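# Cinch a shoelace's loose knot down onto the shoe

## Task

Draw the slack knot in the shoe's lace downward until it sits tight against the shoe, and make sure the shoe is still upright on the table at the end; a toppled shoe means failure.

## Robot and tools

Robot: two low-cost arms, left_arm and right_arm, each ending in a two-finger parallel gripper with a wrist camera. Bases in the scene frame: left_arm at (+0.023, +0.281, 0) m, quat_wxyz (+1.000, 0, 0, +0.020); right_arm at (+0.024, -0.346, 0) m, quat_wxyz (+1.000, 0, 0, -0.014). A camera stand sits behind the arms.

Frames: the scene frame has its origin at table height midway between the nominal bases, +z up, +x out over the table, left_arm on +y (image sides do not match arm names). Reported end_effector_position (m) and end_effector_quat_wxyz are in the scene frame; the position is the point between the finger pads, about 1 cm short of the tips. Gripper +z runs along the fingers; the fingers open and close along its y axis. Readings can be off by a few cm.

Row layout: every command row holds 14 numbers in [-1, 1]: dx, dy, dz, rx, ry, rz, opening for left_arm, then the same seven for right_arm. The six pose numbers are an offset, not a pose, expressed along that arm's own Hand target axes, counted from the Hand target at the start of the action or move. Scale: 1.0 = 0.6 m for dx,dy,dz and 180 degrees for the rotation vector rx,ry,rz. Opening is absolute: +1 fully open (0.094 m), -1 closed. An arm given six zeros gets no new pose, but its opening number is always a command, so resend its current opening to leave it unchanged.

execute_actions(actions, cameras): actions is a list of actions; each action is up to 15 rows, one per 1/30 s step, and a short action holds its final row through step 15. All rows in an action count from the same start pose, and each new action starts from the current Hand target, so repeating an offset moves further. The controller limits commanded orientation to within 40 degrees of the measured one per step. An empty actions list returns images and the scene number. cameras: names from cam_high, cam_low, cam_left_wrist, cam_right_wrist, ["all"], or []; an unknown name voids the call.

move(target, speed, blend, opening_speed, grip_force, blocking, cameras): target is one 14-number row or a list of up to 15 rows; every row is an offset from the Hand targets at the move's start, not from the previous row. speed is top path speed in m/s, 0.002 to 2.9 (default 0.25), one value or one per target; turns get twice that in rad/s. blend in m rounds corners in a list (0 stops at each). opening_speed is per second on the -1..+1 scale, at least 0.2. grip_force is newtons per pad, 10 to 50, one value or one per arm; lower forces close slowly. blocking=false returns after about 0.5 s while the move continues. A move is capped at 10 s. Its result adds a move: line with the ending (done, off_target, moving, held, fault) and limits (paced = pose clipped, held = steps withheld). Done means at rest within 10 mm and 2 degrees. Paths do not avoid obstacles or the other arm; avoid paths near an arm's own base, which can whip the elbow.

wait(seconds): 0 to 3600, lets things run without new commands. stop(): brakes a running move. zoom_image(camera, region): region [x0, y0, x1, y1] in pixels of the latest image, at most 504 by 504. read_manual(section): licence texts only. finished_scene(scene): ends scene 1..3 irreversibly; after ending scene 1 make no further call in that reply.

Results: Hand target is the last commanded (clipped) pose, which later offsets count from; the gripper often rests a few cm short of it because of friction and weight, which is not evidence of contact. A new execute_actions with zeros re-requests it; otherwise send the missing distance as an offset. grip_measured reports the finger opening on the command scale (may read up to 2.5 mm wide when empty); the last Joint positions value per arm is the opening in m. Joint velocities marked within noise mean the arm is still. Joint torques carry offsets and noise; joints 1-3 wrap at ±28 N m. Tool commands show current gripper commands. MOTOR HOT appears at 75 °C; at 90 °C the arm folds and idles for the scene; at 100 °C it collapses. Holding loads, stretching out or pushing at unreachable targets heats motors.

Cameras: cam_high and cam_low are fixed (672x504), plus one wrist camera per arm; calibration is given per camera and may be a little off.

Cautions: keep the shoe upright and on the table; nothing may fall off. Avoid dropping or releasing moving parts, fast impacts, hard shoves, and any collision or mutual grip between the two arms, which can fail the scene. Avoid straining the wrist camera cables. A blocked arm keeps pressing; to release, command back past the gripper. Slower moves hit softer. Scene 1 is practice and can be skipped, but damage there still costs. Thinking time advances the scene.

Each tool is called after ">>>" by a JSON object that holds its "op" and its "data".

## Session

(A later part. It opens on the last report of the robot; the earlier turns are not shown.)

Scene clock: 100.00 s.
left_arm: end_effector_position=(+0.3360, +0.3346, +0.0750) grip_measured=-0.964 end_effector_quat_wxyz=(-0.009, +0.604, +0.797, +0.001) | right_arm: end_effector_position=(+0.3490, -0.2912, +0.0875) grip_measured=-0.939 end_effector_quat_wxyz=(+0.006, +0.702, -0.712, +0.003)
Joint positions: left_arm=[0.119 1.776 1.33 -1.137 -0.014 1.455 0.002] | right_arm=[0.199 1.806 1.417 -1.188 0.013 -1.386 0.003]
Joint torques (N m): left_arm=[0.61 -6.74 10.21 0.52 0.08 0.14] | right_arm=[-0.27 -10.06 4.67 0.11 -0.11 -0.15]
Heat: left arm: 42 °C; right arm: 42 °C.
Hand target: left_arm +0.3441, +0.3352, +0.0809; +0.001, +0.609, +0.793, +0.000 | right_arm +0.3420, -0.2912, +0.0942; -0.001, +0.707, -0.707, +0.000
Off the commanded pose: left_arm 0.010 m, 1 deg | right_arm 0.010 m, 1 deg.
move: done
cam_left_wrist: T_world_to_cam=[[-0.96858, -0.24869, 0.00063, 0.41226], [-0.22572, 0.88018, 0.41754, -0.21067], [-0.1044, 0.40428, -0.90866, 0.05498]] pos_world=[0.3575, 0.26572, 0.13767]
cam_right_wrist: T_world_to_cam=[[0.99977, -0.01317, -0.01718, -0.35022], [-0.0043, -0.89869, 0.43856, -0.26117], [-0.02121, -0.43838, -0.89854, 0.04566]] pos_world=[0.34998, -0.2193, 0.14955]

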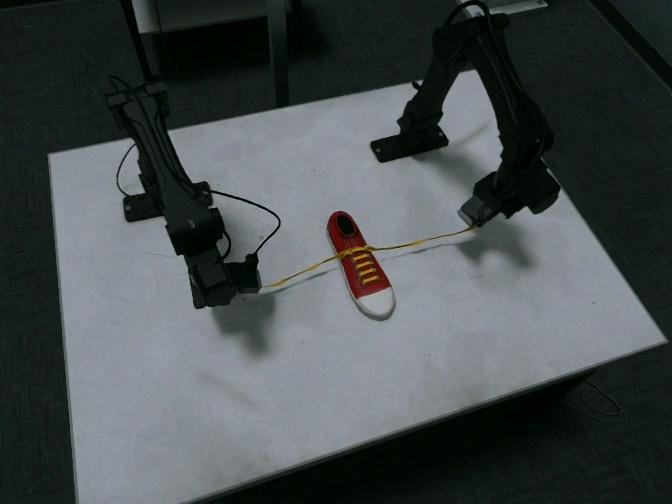

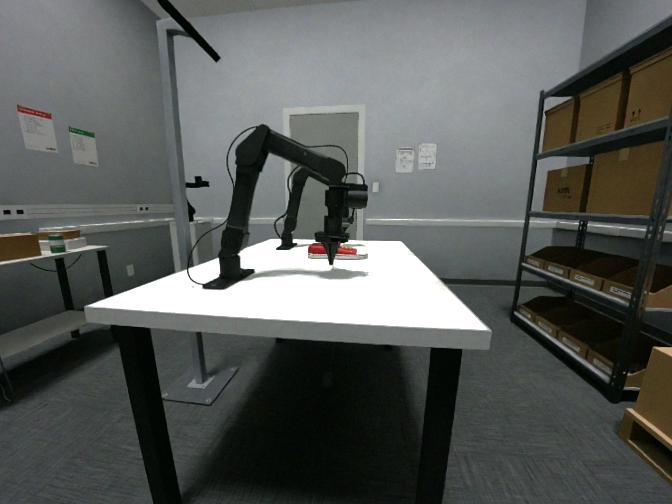

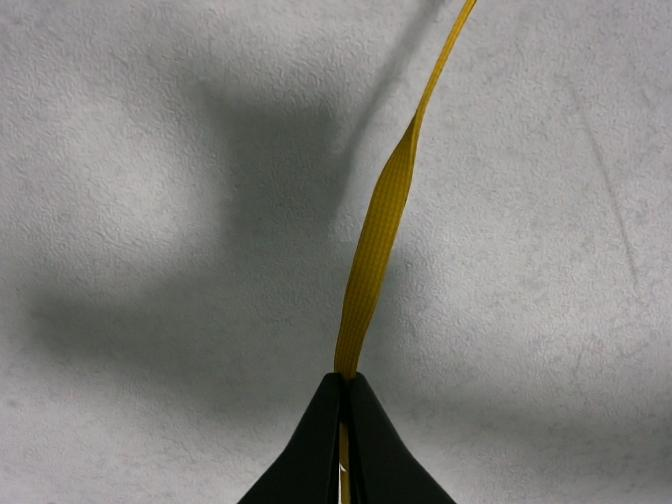

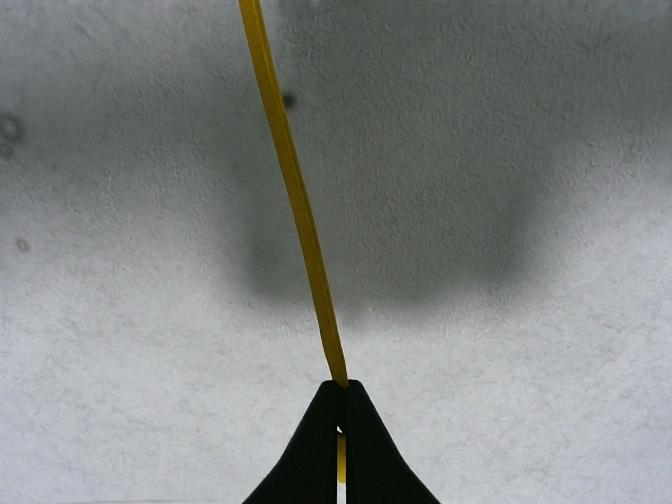

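Nearly taut. Pull another 3 cm each, slowly.

>>> {"op": "move", "data": {"target": [0.05,0.012,0,0,0,0,-1,0.05,0,0,0,0,0,-1], "speed": 0.05, "cameras": ["cam_high","cam_low"]}}

>>> {"op": "zoom_image", "data": {"camera": "cam_high", "region": [290, 200, 410, 325]}}

>>> {"op": "zoom_image", "data": {"camera": "cam_low", "region": [290, 230, 390, 280]}}

Scene clock: 105.20 s.
left_arm: end_effector_position=(+0.3355, +0.3647, +0.0752) grip_measured=-0.964 end_effector_quat_wxyz=(-0.009, +0.604, +0.797, +0.000) | right_arm: end_effector_position=(+0.3483, -0.3218, +0.0878) grip_measured=-0.939 end_effector_quat_wxyz=(+0.007, +0.702, -0.712, +0.002)
Joint positions: left_arm=[0.211 1.797 1.356 -1.141 -0.014 1.549 0.002] | right_arm=[0.107 1.791 1.4 -1.188 0.013 -1.479 0.003]
Joint torques (N m): left_arm=[0.75 -6.9 10.19 0.51 0.08 0.15] | right_arm=[-0.32 -9.88 4.82 0.09 -0.1 -0.12]
Motor temperatures (°C): left_arm=[30 34 43 37 30 28 30] | right_arm=[29 43 37 33 28 29 30]
Heat: left arm: 43 °C; right arm: 43 °C.
Hand target: left_arm +0.3433, +0.3661, +0.0808; +0.001, +0.609, +0.793, +0.000 | right_arm +0.3420, -0.3213, +0.0941; -0.001, +0.707, -0.707, +0.000
Off the commanded pose: left_arm 0.010 m, 1 deg | right_arm 0.009 m, 1 deg.
move: done

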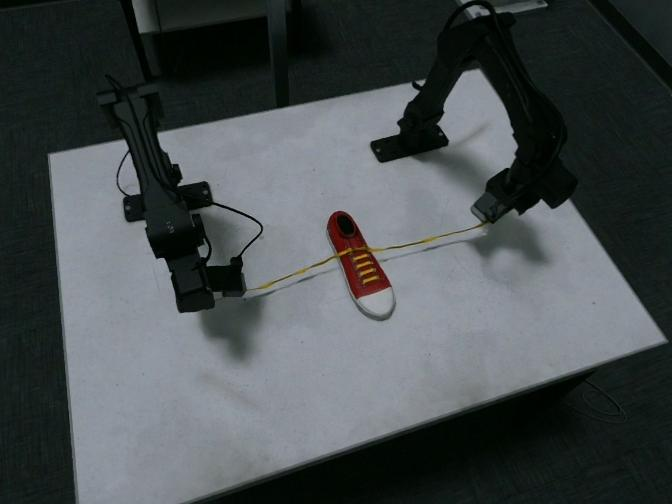

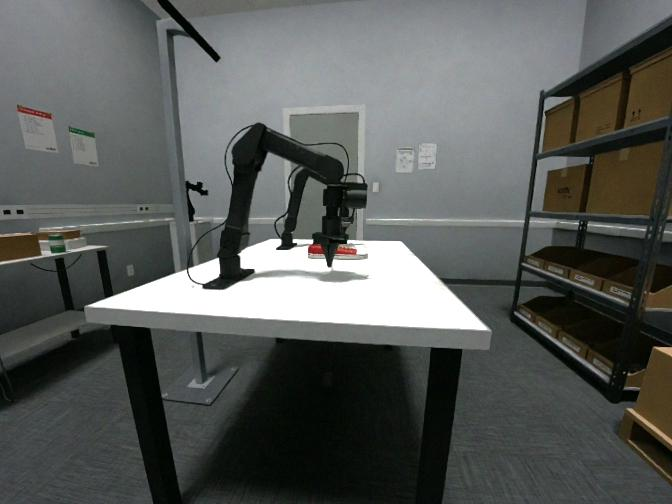

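Scaled by 4.032 from the camera's image (finer frame: 960x720).

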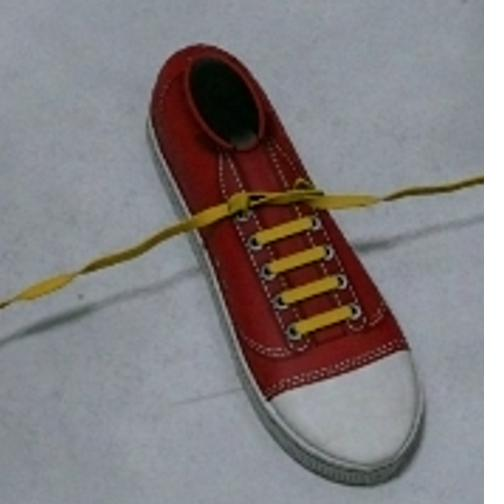

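Scaled by 5.040 from the camera's image (finer frame: 960x720).

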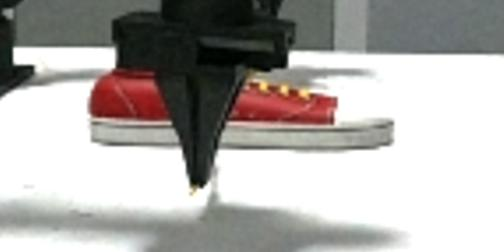

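>>> {"op": "move", "data": {"target": [0.035,0.008,0.01,0,0,0,-1,0.035,0,0,0,0,0,-1], "speed": 0.04, "cameras": ["cam_high"]}}

>>> {"op": "zoom_image", "data": {"camera": "cam_high", "region": [290, 200, 410, 325]}}

Scene clock: 110.33 s.
left_arm: end_effector_position=(+0.3307, +0.3843, +0.0697) grip_measured=-0.964 end_effector_quat_wxyz=(-0.014, +0.604, +0.797, -0.007) | right_arm: end_effector_position=(+0.3492, -0.3434, +0.0878) grip_measured=-0.939 end_effector_quat_wxyz=(+0.008, +0.702, -0.712, +0.002)
Joint positions: left_arm=[0.273 1.821 1.364 -1.141 -0.014 1.61 0.002] | right_arm=[0.04 1.791 1.4 -1.188 0.013 -1.545 0.003]
Joint torques (N m): left_arm=[0.68 -7.01 10.1 0.65 0.08 0.15] | right_arm=[-0.38 -10.26 4.25 0.13 -0.1 -0.13]
Heat: left arm: 44 °C; right arm: 43 °C.
Hand target: left_arm +0.3425, +0.3876, +0.0747; +0.001, +0.609, +0.793, +0.000 | right_arm +0.3420, -0.3423, +0.0941; -0.001, +0.707, -0.707, +0.000
Off the commanded pose: left_arm 0.013 m, 2 deg | right_arm 0.010 m, 1 deg.
move: off_target (left_arm)

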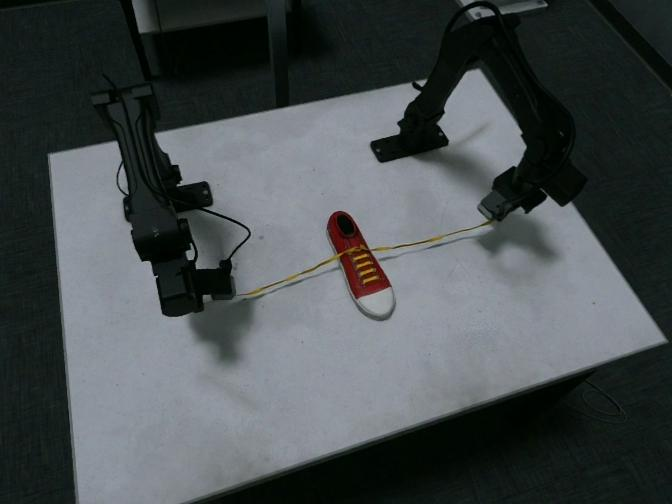

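Scaled by 4.032 from the camera's image (finer frame: 960x720).

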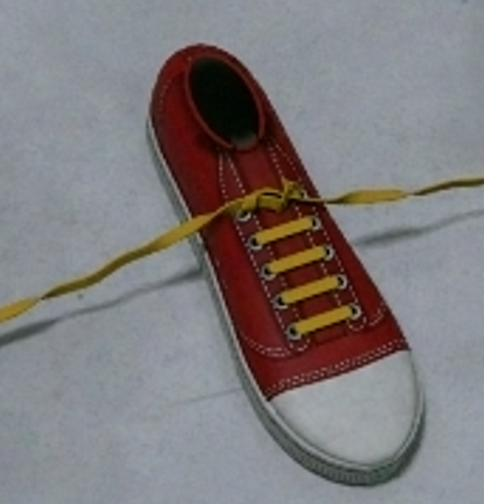

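>>> {"op": "move", "data": {"target": [0.03,0.008,0.01,0,0,0,-1,0.03,0,0,0,0,0,-1], "speed": 0.04, "cameras": ["cam_high"]}}

>>> {"op": "zoom_image", "data": {"camera": "cam_high", "region": [290, 200, 410, 325]}}

Scene clock: 114.40 s.
left_arm: end_effector_position=(+0.3274, +0.4003, +0.0642) grip_measured=-0.964 end_effector_quat_wxyz=(-0.017, +0.605, +0.796, -0.014) | right_arm: end_effector_position=(+0.3488, -0.3611, +0.0878) grip_measured=-0.939 end_effector_quat_wxyz=(+0.008, +0.703, -0.711, +0.001)
Joint positions: left_arm=[0.323 1.848 1.376 -1.141 -0.014 1.662 0.002] | right_arm=[-0.014 1.791 1.4 -1.188 0.013 -1.602 0.003]
Joint torques (N m): left_arm=[0.72 -7.24 10.04 0.79 0.08 0.15] | right_arm=[-0.75 -10.1 4.66 0.14 -0.15 -0.08]
Heat: left arm: 44 °C; right arm: 43 °C.
Hand target: left_arm +0.3424, +0.4062, +0.0688; +0.001, +0.609, +0.793, +0.000 | right_arm +0.3419, -0.3602, +0.0941; -0.001, +0.707, -0.707, +0.000
Off the commanded pose: left_arm 0.017 m, 3 deg | right_arm 0.009 m, 1 deg.
move: off_target (left_arm)

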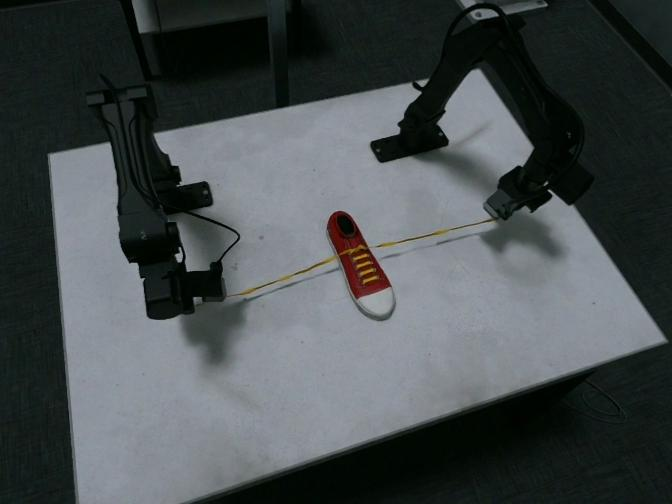

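Scaled by 4.032 from the camera's image (finer frame: 960x720).

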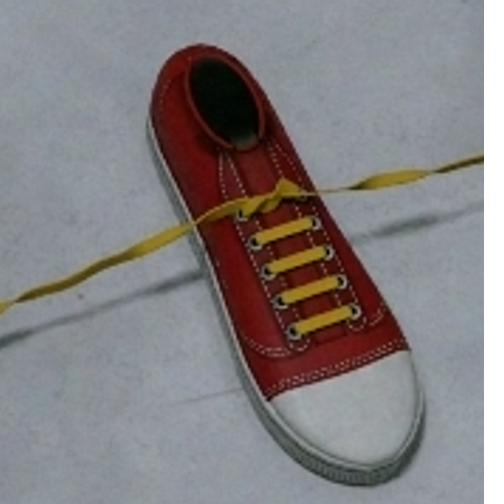

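>>> {"op": "move", "data": {"target": [0.028,0.008,0.02,0,0,0,-1,0.028,0,0.02,0,0,0,-1], "speed": 0.03, "cameras": ["cam_high"]}}

>>> {"op": "zoom_image", "data": {"camera": "cam_high", "region": [290, 200, 410, 325]}}

Scene clock: 118.33 s.
left_arm: end_effector_position=(+0.3252, +0.4062, +0.0534) grip_measured=-0.964 end_effector_quat_wxyz=(-0.010, +0.608, +0.793, -0.034) | right_arm: end_effector_position=(+0.3396, -0.3696, +0.0791) grip_measured=-0.939 end_effector_quat_wxyz=(+0.005, +0.704, -0.709, -0.020)
Joint positions: left_arm=[0.359 1.883 1.376 -1.132 0.016 1.708 0.002] | right_arm=[-0.06 1.791 1.364 -1.181 -0.018 -1.652 0.003]
Joint torques (N m): left_arm=[1.77 -7.46 9.87 1 -0.09 0.14] | right_arm=[-1.22 -8.85 4.77 0.41 0.1 -0.15]
Heat: left arm: 44 °C; right arm: 43 °C.
Hand target: left_arm +0.3427, +0.4236, +0.0568; +0.001, +0.609, +0.793, +0.000 | right_arm +0.3419, -0.3770, +0.0819; -0.001, +0.707, -0.707, +0.000
Off the commanded pose: left_arm 0.025 m, 4 deg | right_arm 0.008 m, 2 deg.
move: off_target (left_arm)

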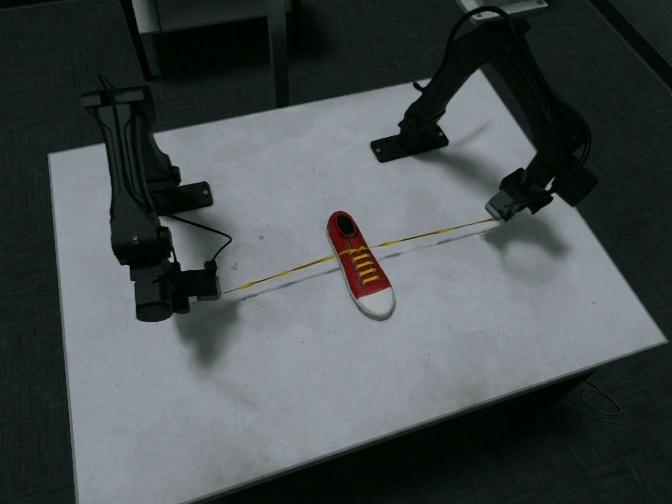

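Scaled by 4.032 from the camera's image (finer frame: 960x720).

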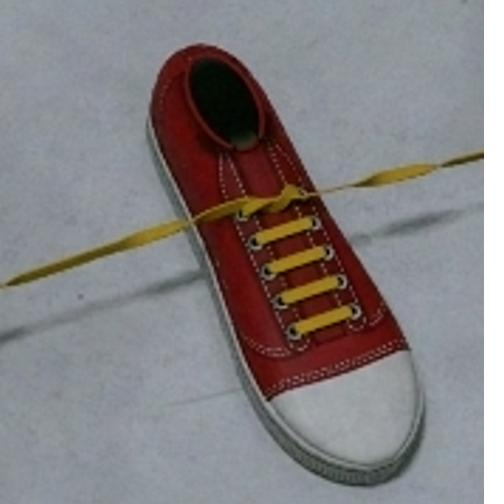

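>>> {"op": "move", "data": {"target": [0.03,0.008,0.01,0,0,0,-1,0.03,0,0.01,0,0,0,-1], "speed": 0.03, "cameras": ["cam_high","cam_low"]}}

>>> {"op": "zoom_image", "data": {"camera": "cam_high", "region": [290, 200, 410, 325]}}

>>> {"op": "zoom_image", "data": {"camera": "cam_low", "region": [290, 230, 390, 280]}}

Scene clock: 122.57 s.
left_arm: end_effector_position=(+0.3258, +0.4072, +0.0464) grip_measured=-0.964 end_effector_quat_wxyz=(+0.009, +0.612, +0.789, -0.055) | right_arm: end_effector_position=(+0.3369, -0.3752, +0.0772) grip_measured=-0.939 end_effector_quat_wxyz=(-0.011, +0.708, -0.705, -0.036)
Joint positions: left_arm=[0.389 1.913 1.385 -1.132 0.067 1.753 0.002] | right_arm=[-0.103 1.791 1.355 -1.179 -0.061 -1.708 0.003]
Joint torques (N m): left_arm=[3.33 -7.66 10.93 1.05 -0.53 0.14] | right_arm=[-2.07 -7.94 4.94 0.56 0.47 -0.11]
Heat: left arm: 44 °C; right arm: 44 °C.
Hand target: left_arm +0.3427, +0.4422, +0.0507; +0.001, +0.609, +0.793, +0.000 | right_arm +0.3419, -0.3950, +0.0759; -0.001, +0.707, -0.707, +0.000
Off the commanded pose: left_arm 0.039 m, 6 deg | right_arm 0.020 m, 4 deg.
move: off_target (left_arm, right_arm)

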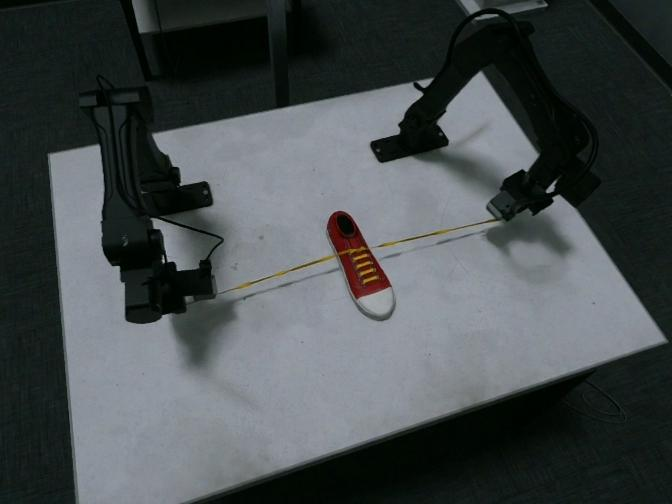

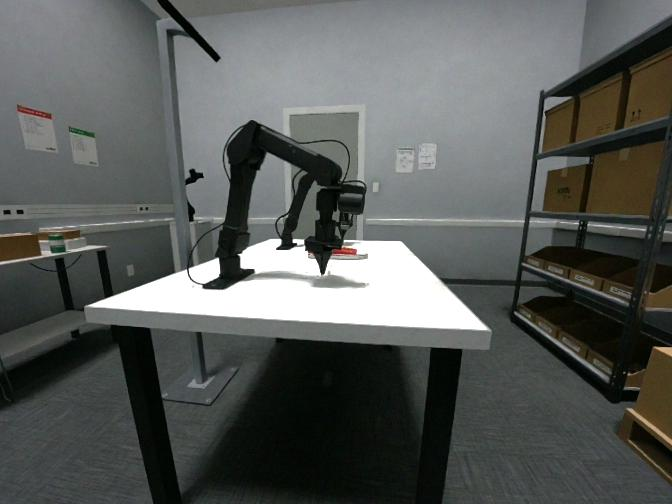

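Scaled by 4.032 from the camera's image (finer frame: 960x720).

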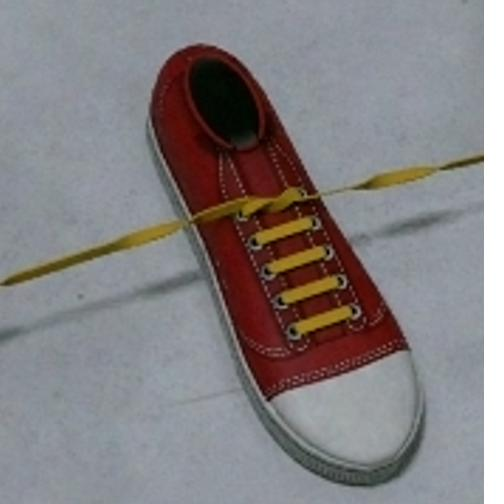

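Scaled by 5.040 from the camera's image (finer frame: 960x720).

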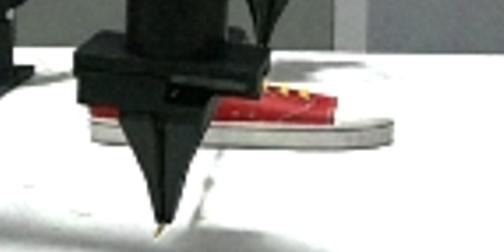

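>>> {"op": "move", "data": {"target": [-0.113,-0.03,0.047,0,0,0,-1,-0.1,0,0.05,0,0,0,-1], "speed": 0.1}}

>>> {"op": "move", "data": {"target": [0,0,0,0,0,0,-0.3,0,0,0,0,0,0,-0.3], "opening_speed": 0.8}}

>>> {"op": "move", "data": {"target": [0,0,-0.13,0,0,0,-0.3,0,0,-0.13,0,0,0,-0.3], "speed": 0.12, "cameras": ["all"]}}

>>> {"op": "zoom_image", "data": {"camera": "cam_high", "region": [290, 200, 410, 325]}}

>>> {"op": "zoom_image", "data": {"camera": "cam_low", "region": [290, 230, 390, 280]}}

Scene clock: 130.30 s.
left_arm: end_effector_position=(+0.3368, +0.3721, +0.0165) grip_measured=-0.965 end_effector_quat_wxyz=(-0.014, +0.607, +0.794, -0.022) | right_arm: end_effector_position=(+0.3419, -0.3365, +0.0514) grip_measured=-0.939 end_effector_quat_wxyz=(+0.002, +0.711, -0.703, +0.000)
Joint positions: left_arm=[0.242 1.913 1.263 -0.973 0.004 1.587 0.002] | right_arm=[0.056 1.791 1.252 -1.035 0.002 -1.554 0.003]
Joint torques (N m): left_arm=[-0.65 -11.7 4.36 0.94 -0.07 -0.07] | right_arm=[0.1 -6.63 4.77 0.46 -0.04 0.06]
Heat: left arm: 44 °C; right arm: 44 °C.
Hand target: left_arm +0.3429, +0.3721, +0.0226; +0.001, +0.609, +0.793, +0.000 | right_arm +0.3420, -0.3350, +0.0461; -0.001, +0.707, -0.707, +0.000
Off the commanded pose: left_arm 0.009 m, 3 deg | right_arm 0.006 m, 1 deg.
move: off_target (left_arm)

Scene clock: 131.87 s.
left_arm: end_effector_position=(+0.3370, +0.3728, +0.0175) grip_measured=-0.302 end_effector_quat_wxyz=(-0.014, +0.606, +0.795, -0.020) | right_arm: end_effector_position=(+0.3419, -0.3365, +0.0514) grip_measured=-0.301 end_effector_quat_wxyz=(+0.002, +0.711, -0.703, +0.000)
Joint positions: left_arm=[0.242 1.91 1.263 -0.973 0.001 1.585 0.033] | right_arm=[0.056 1.791 1.252 -1.035 0.002 -1.554 0.033]
Joint torques (N m): left_arm=[-0.65 -11.38 4.37 0.95 -0.05 -0.07] | right_arm=[0.13 -6.53 4.48 0.45 0 0.09]
Heat: left arm: 44 °C; right arm: 44 °C.
Hand target: left_arm +0.3430, +0.3721, +0.0227; +0.001, +0.609, +0.793, +0.000 | right_arm +0.3420, -0.3350, +0.0461; -0.001, +0.707, -0.707, +0.000
Off the commanded pose: left_arm 0.008 m, 3 deg | right_arm 0.006 m, 1 deg.
move: done

Scene clock: 133.70 s.
left_arm: end_effector_position=(+0.3335, +0.3718, +0.0819) grip_measured=-0.302 end_effector_quat_wxyz=(-0.016, +0.606, +0.795, -0.022) | right_arm: end_effector_position=(+0.3373, -0.3367, +0.1091) grip_measured=-0.301 end_effector_quat_wxyz=(+0.014, +0.711, -0.703, -0.012)
Joint positions: left_arm=[0.242 1.833 1.427 -1.22 0.001 1.585 0.033] | right_arm=[0.056 1.764 1.451 -1.294 0.002 -1.554 0.033]
Joint torques (N m): left_arm=[-0.64 -10.82 10.11 0.45 -0.04 -0.07] | right_arm=[0.2 -8.55 9.66 -0.06 0.02 0.08]
Heat: left arm: 44 °C; right arm: 44 °C.
Hand target: left_arm +0.3429, +0.3722, +0.1006; +0.001, +0.609, +0.793, +0.000 | right_arm +0.3420, -0.3351, +0.1241; -0.001, +0.707, -0.707, +0.000
Off the commanded pose: left_arm 0.021 m, 3 deg | right_arm 0.016 m, 2 deg.
move: off_target (left_arm, right_arm)
cam_left_wrist: T_world_to_cam=[[-0.96927, -0.24197, 0.04442, 0.41319], [-0.20464, 0.89324, 0.4003, -0.25723], [-0.13654, 0.37891, -0.91531, 0.06667]] pos_world=[0.35695, 0.30449, 0.14564]
cam_right_wrist: T_world_to_cam=[[0.99872, 0.01223, -0.04914, -0.32642], [0.03212, -0.90319, 0.42804, -0.3242], [-0.03915, -0.42907, -0.90242, 0.05457]] pos_world=[0.33855, -0.26541, 0.17197]

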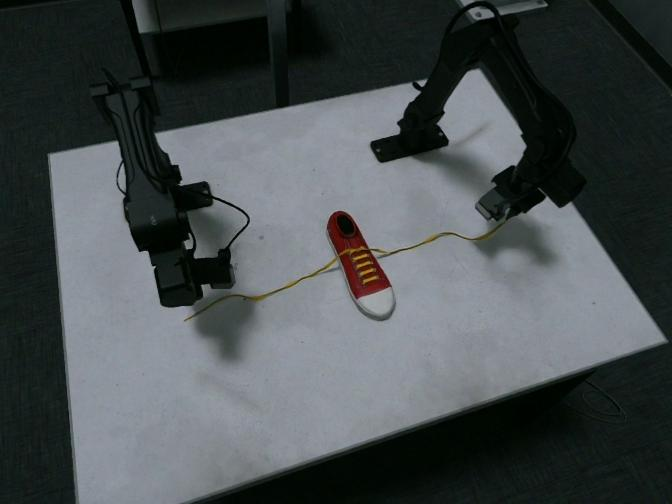

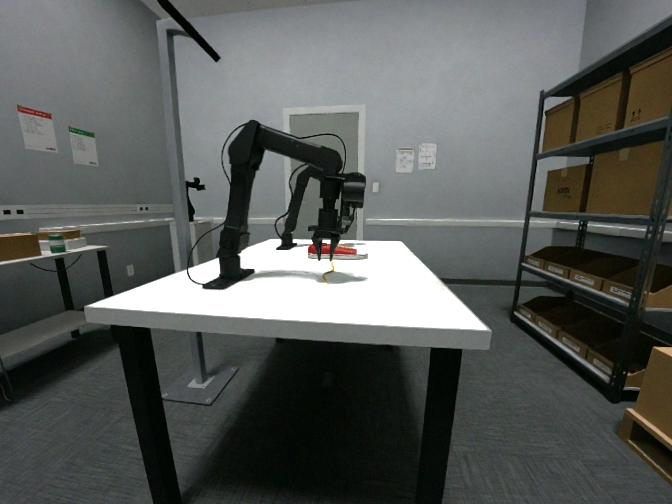

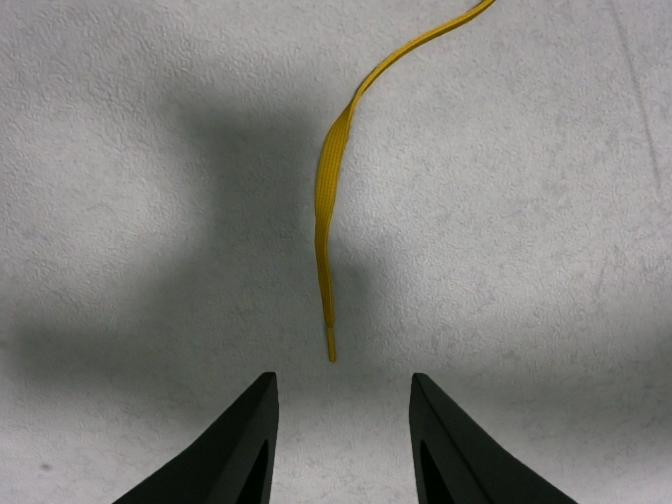

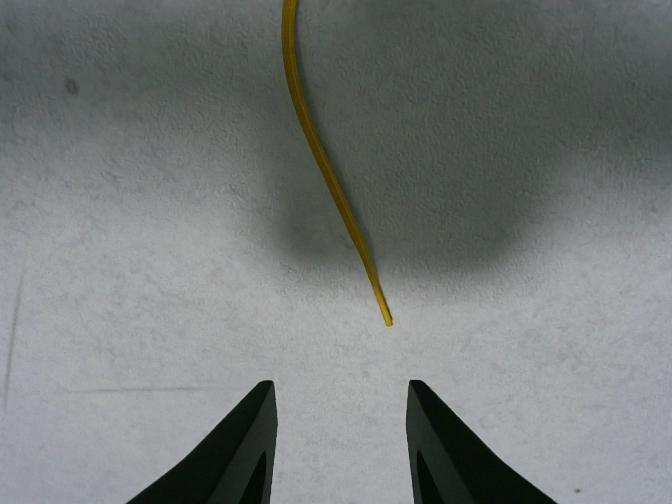

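Scaled by 4.032 from the camera's image (finer frame: 960x720).

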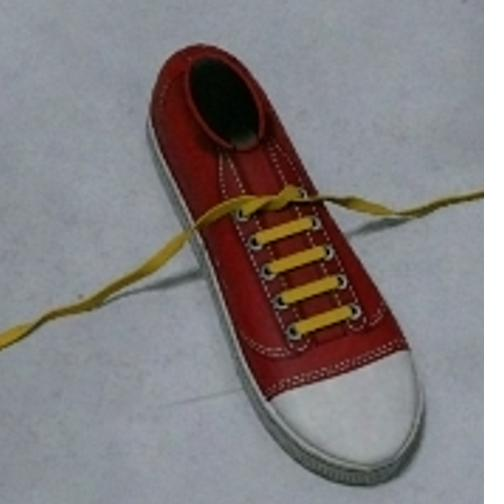

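Scaled by 5.040 from the camera's image (finer frame: 960x720).

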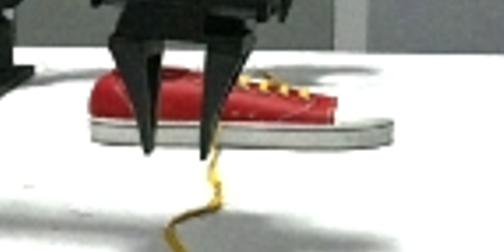

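Tight and released.

>>> {"op": "finished_scene", "data": {"scene": 2}}

The scene is finished: the task was done.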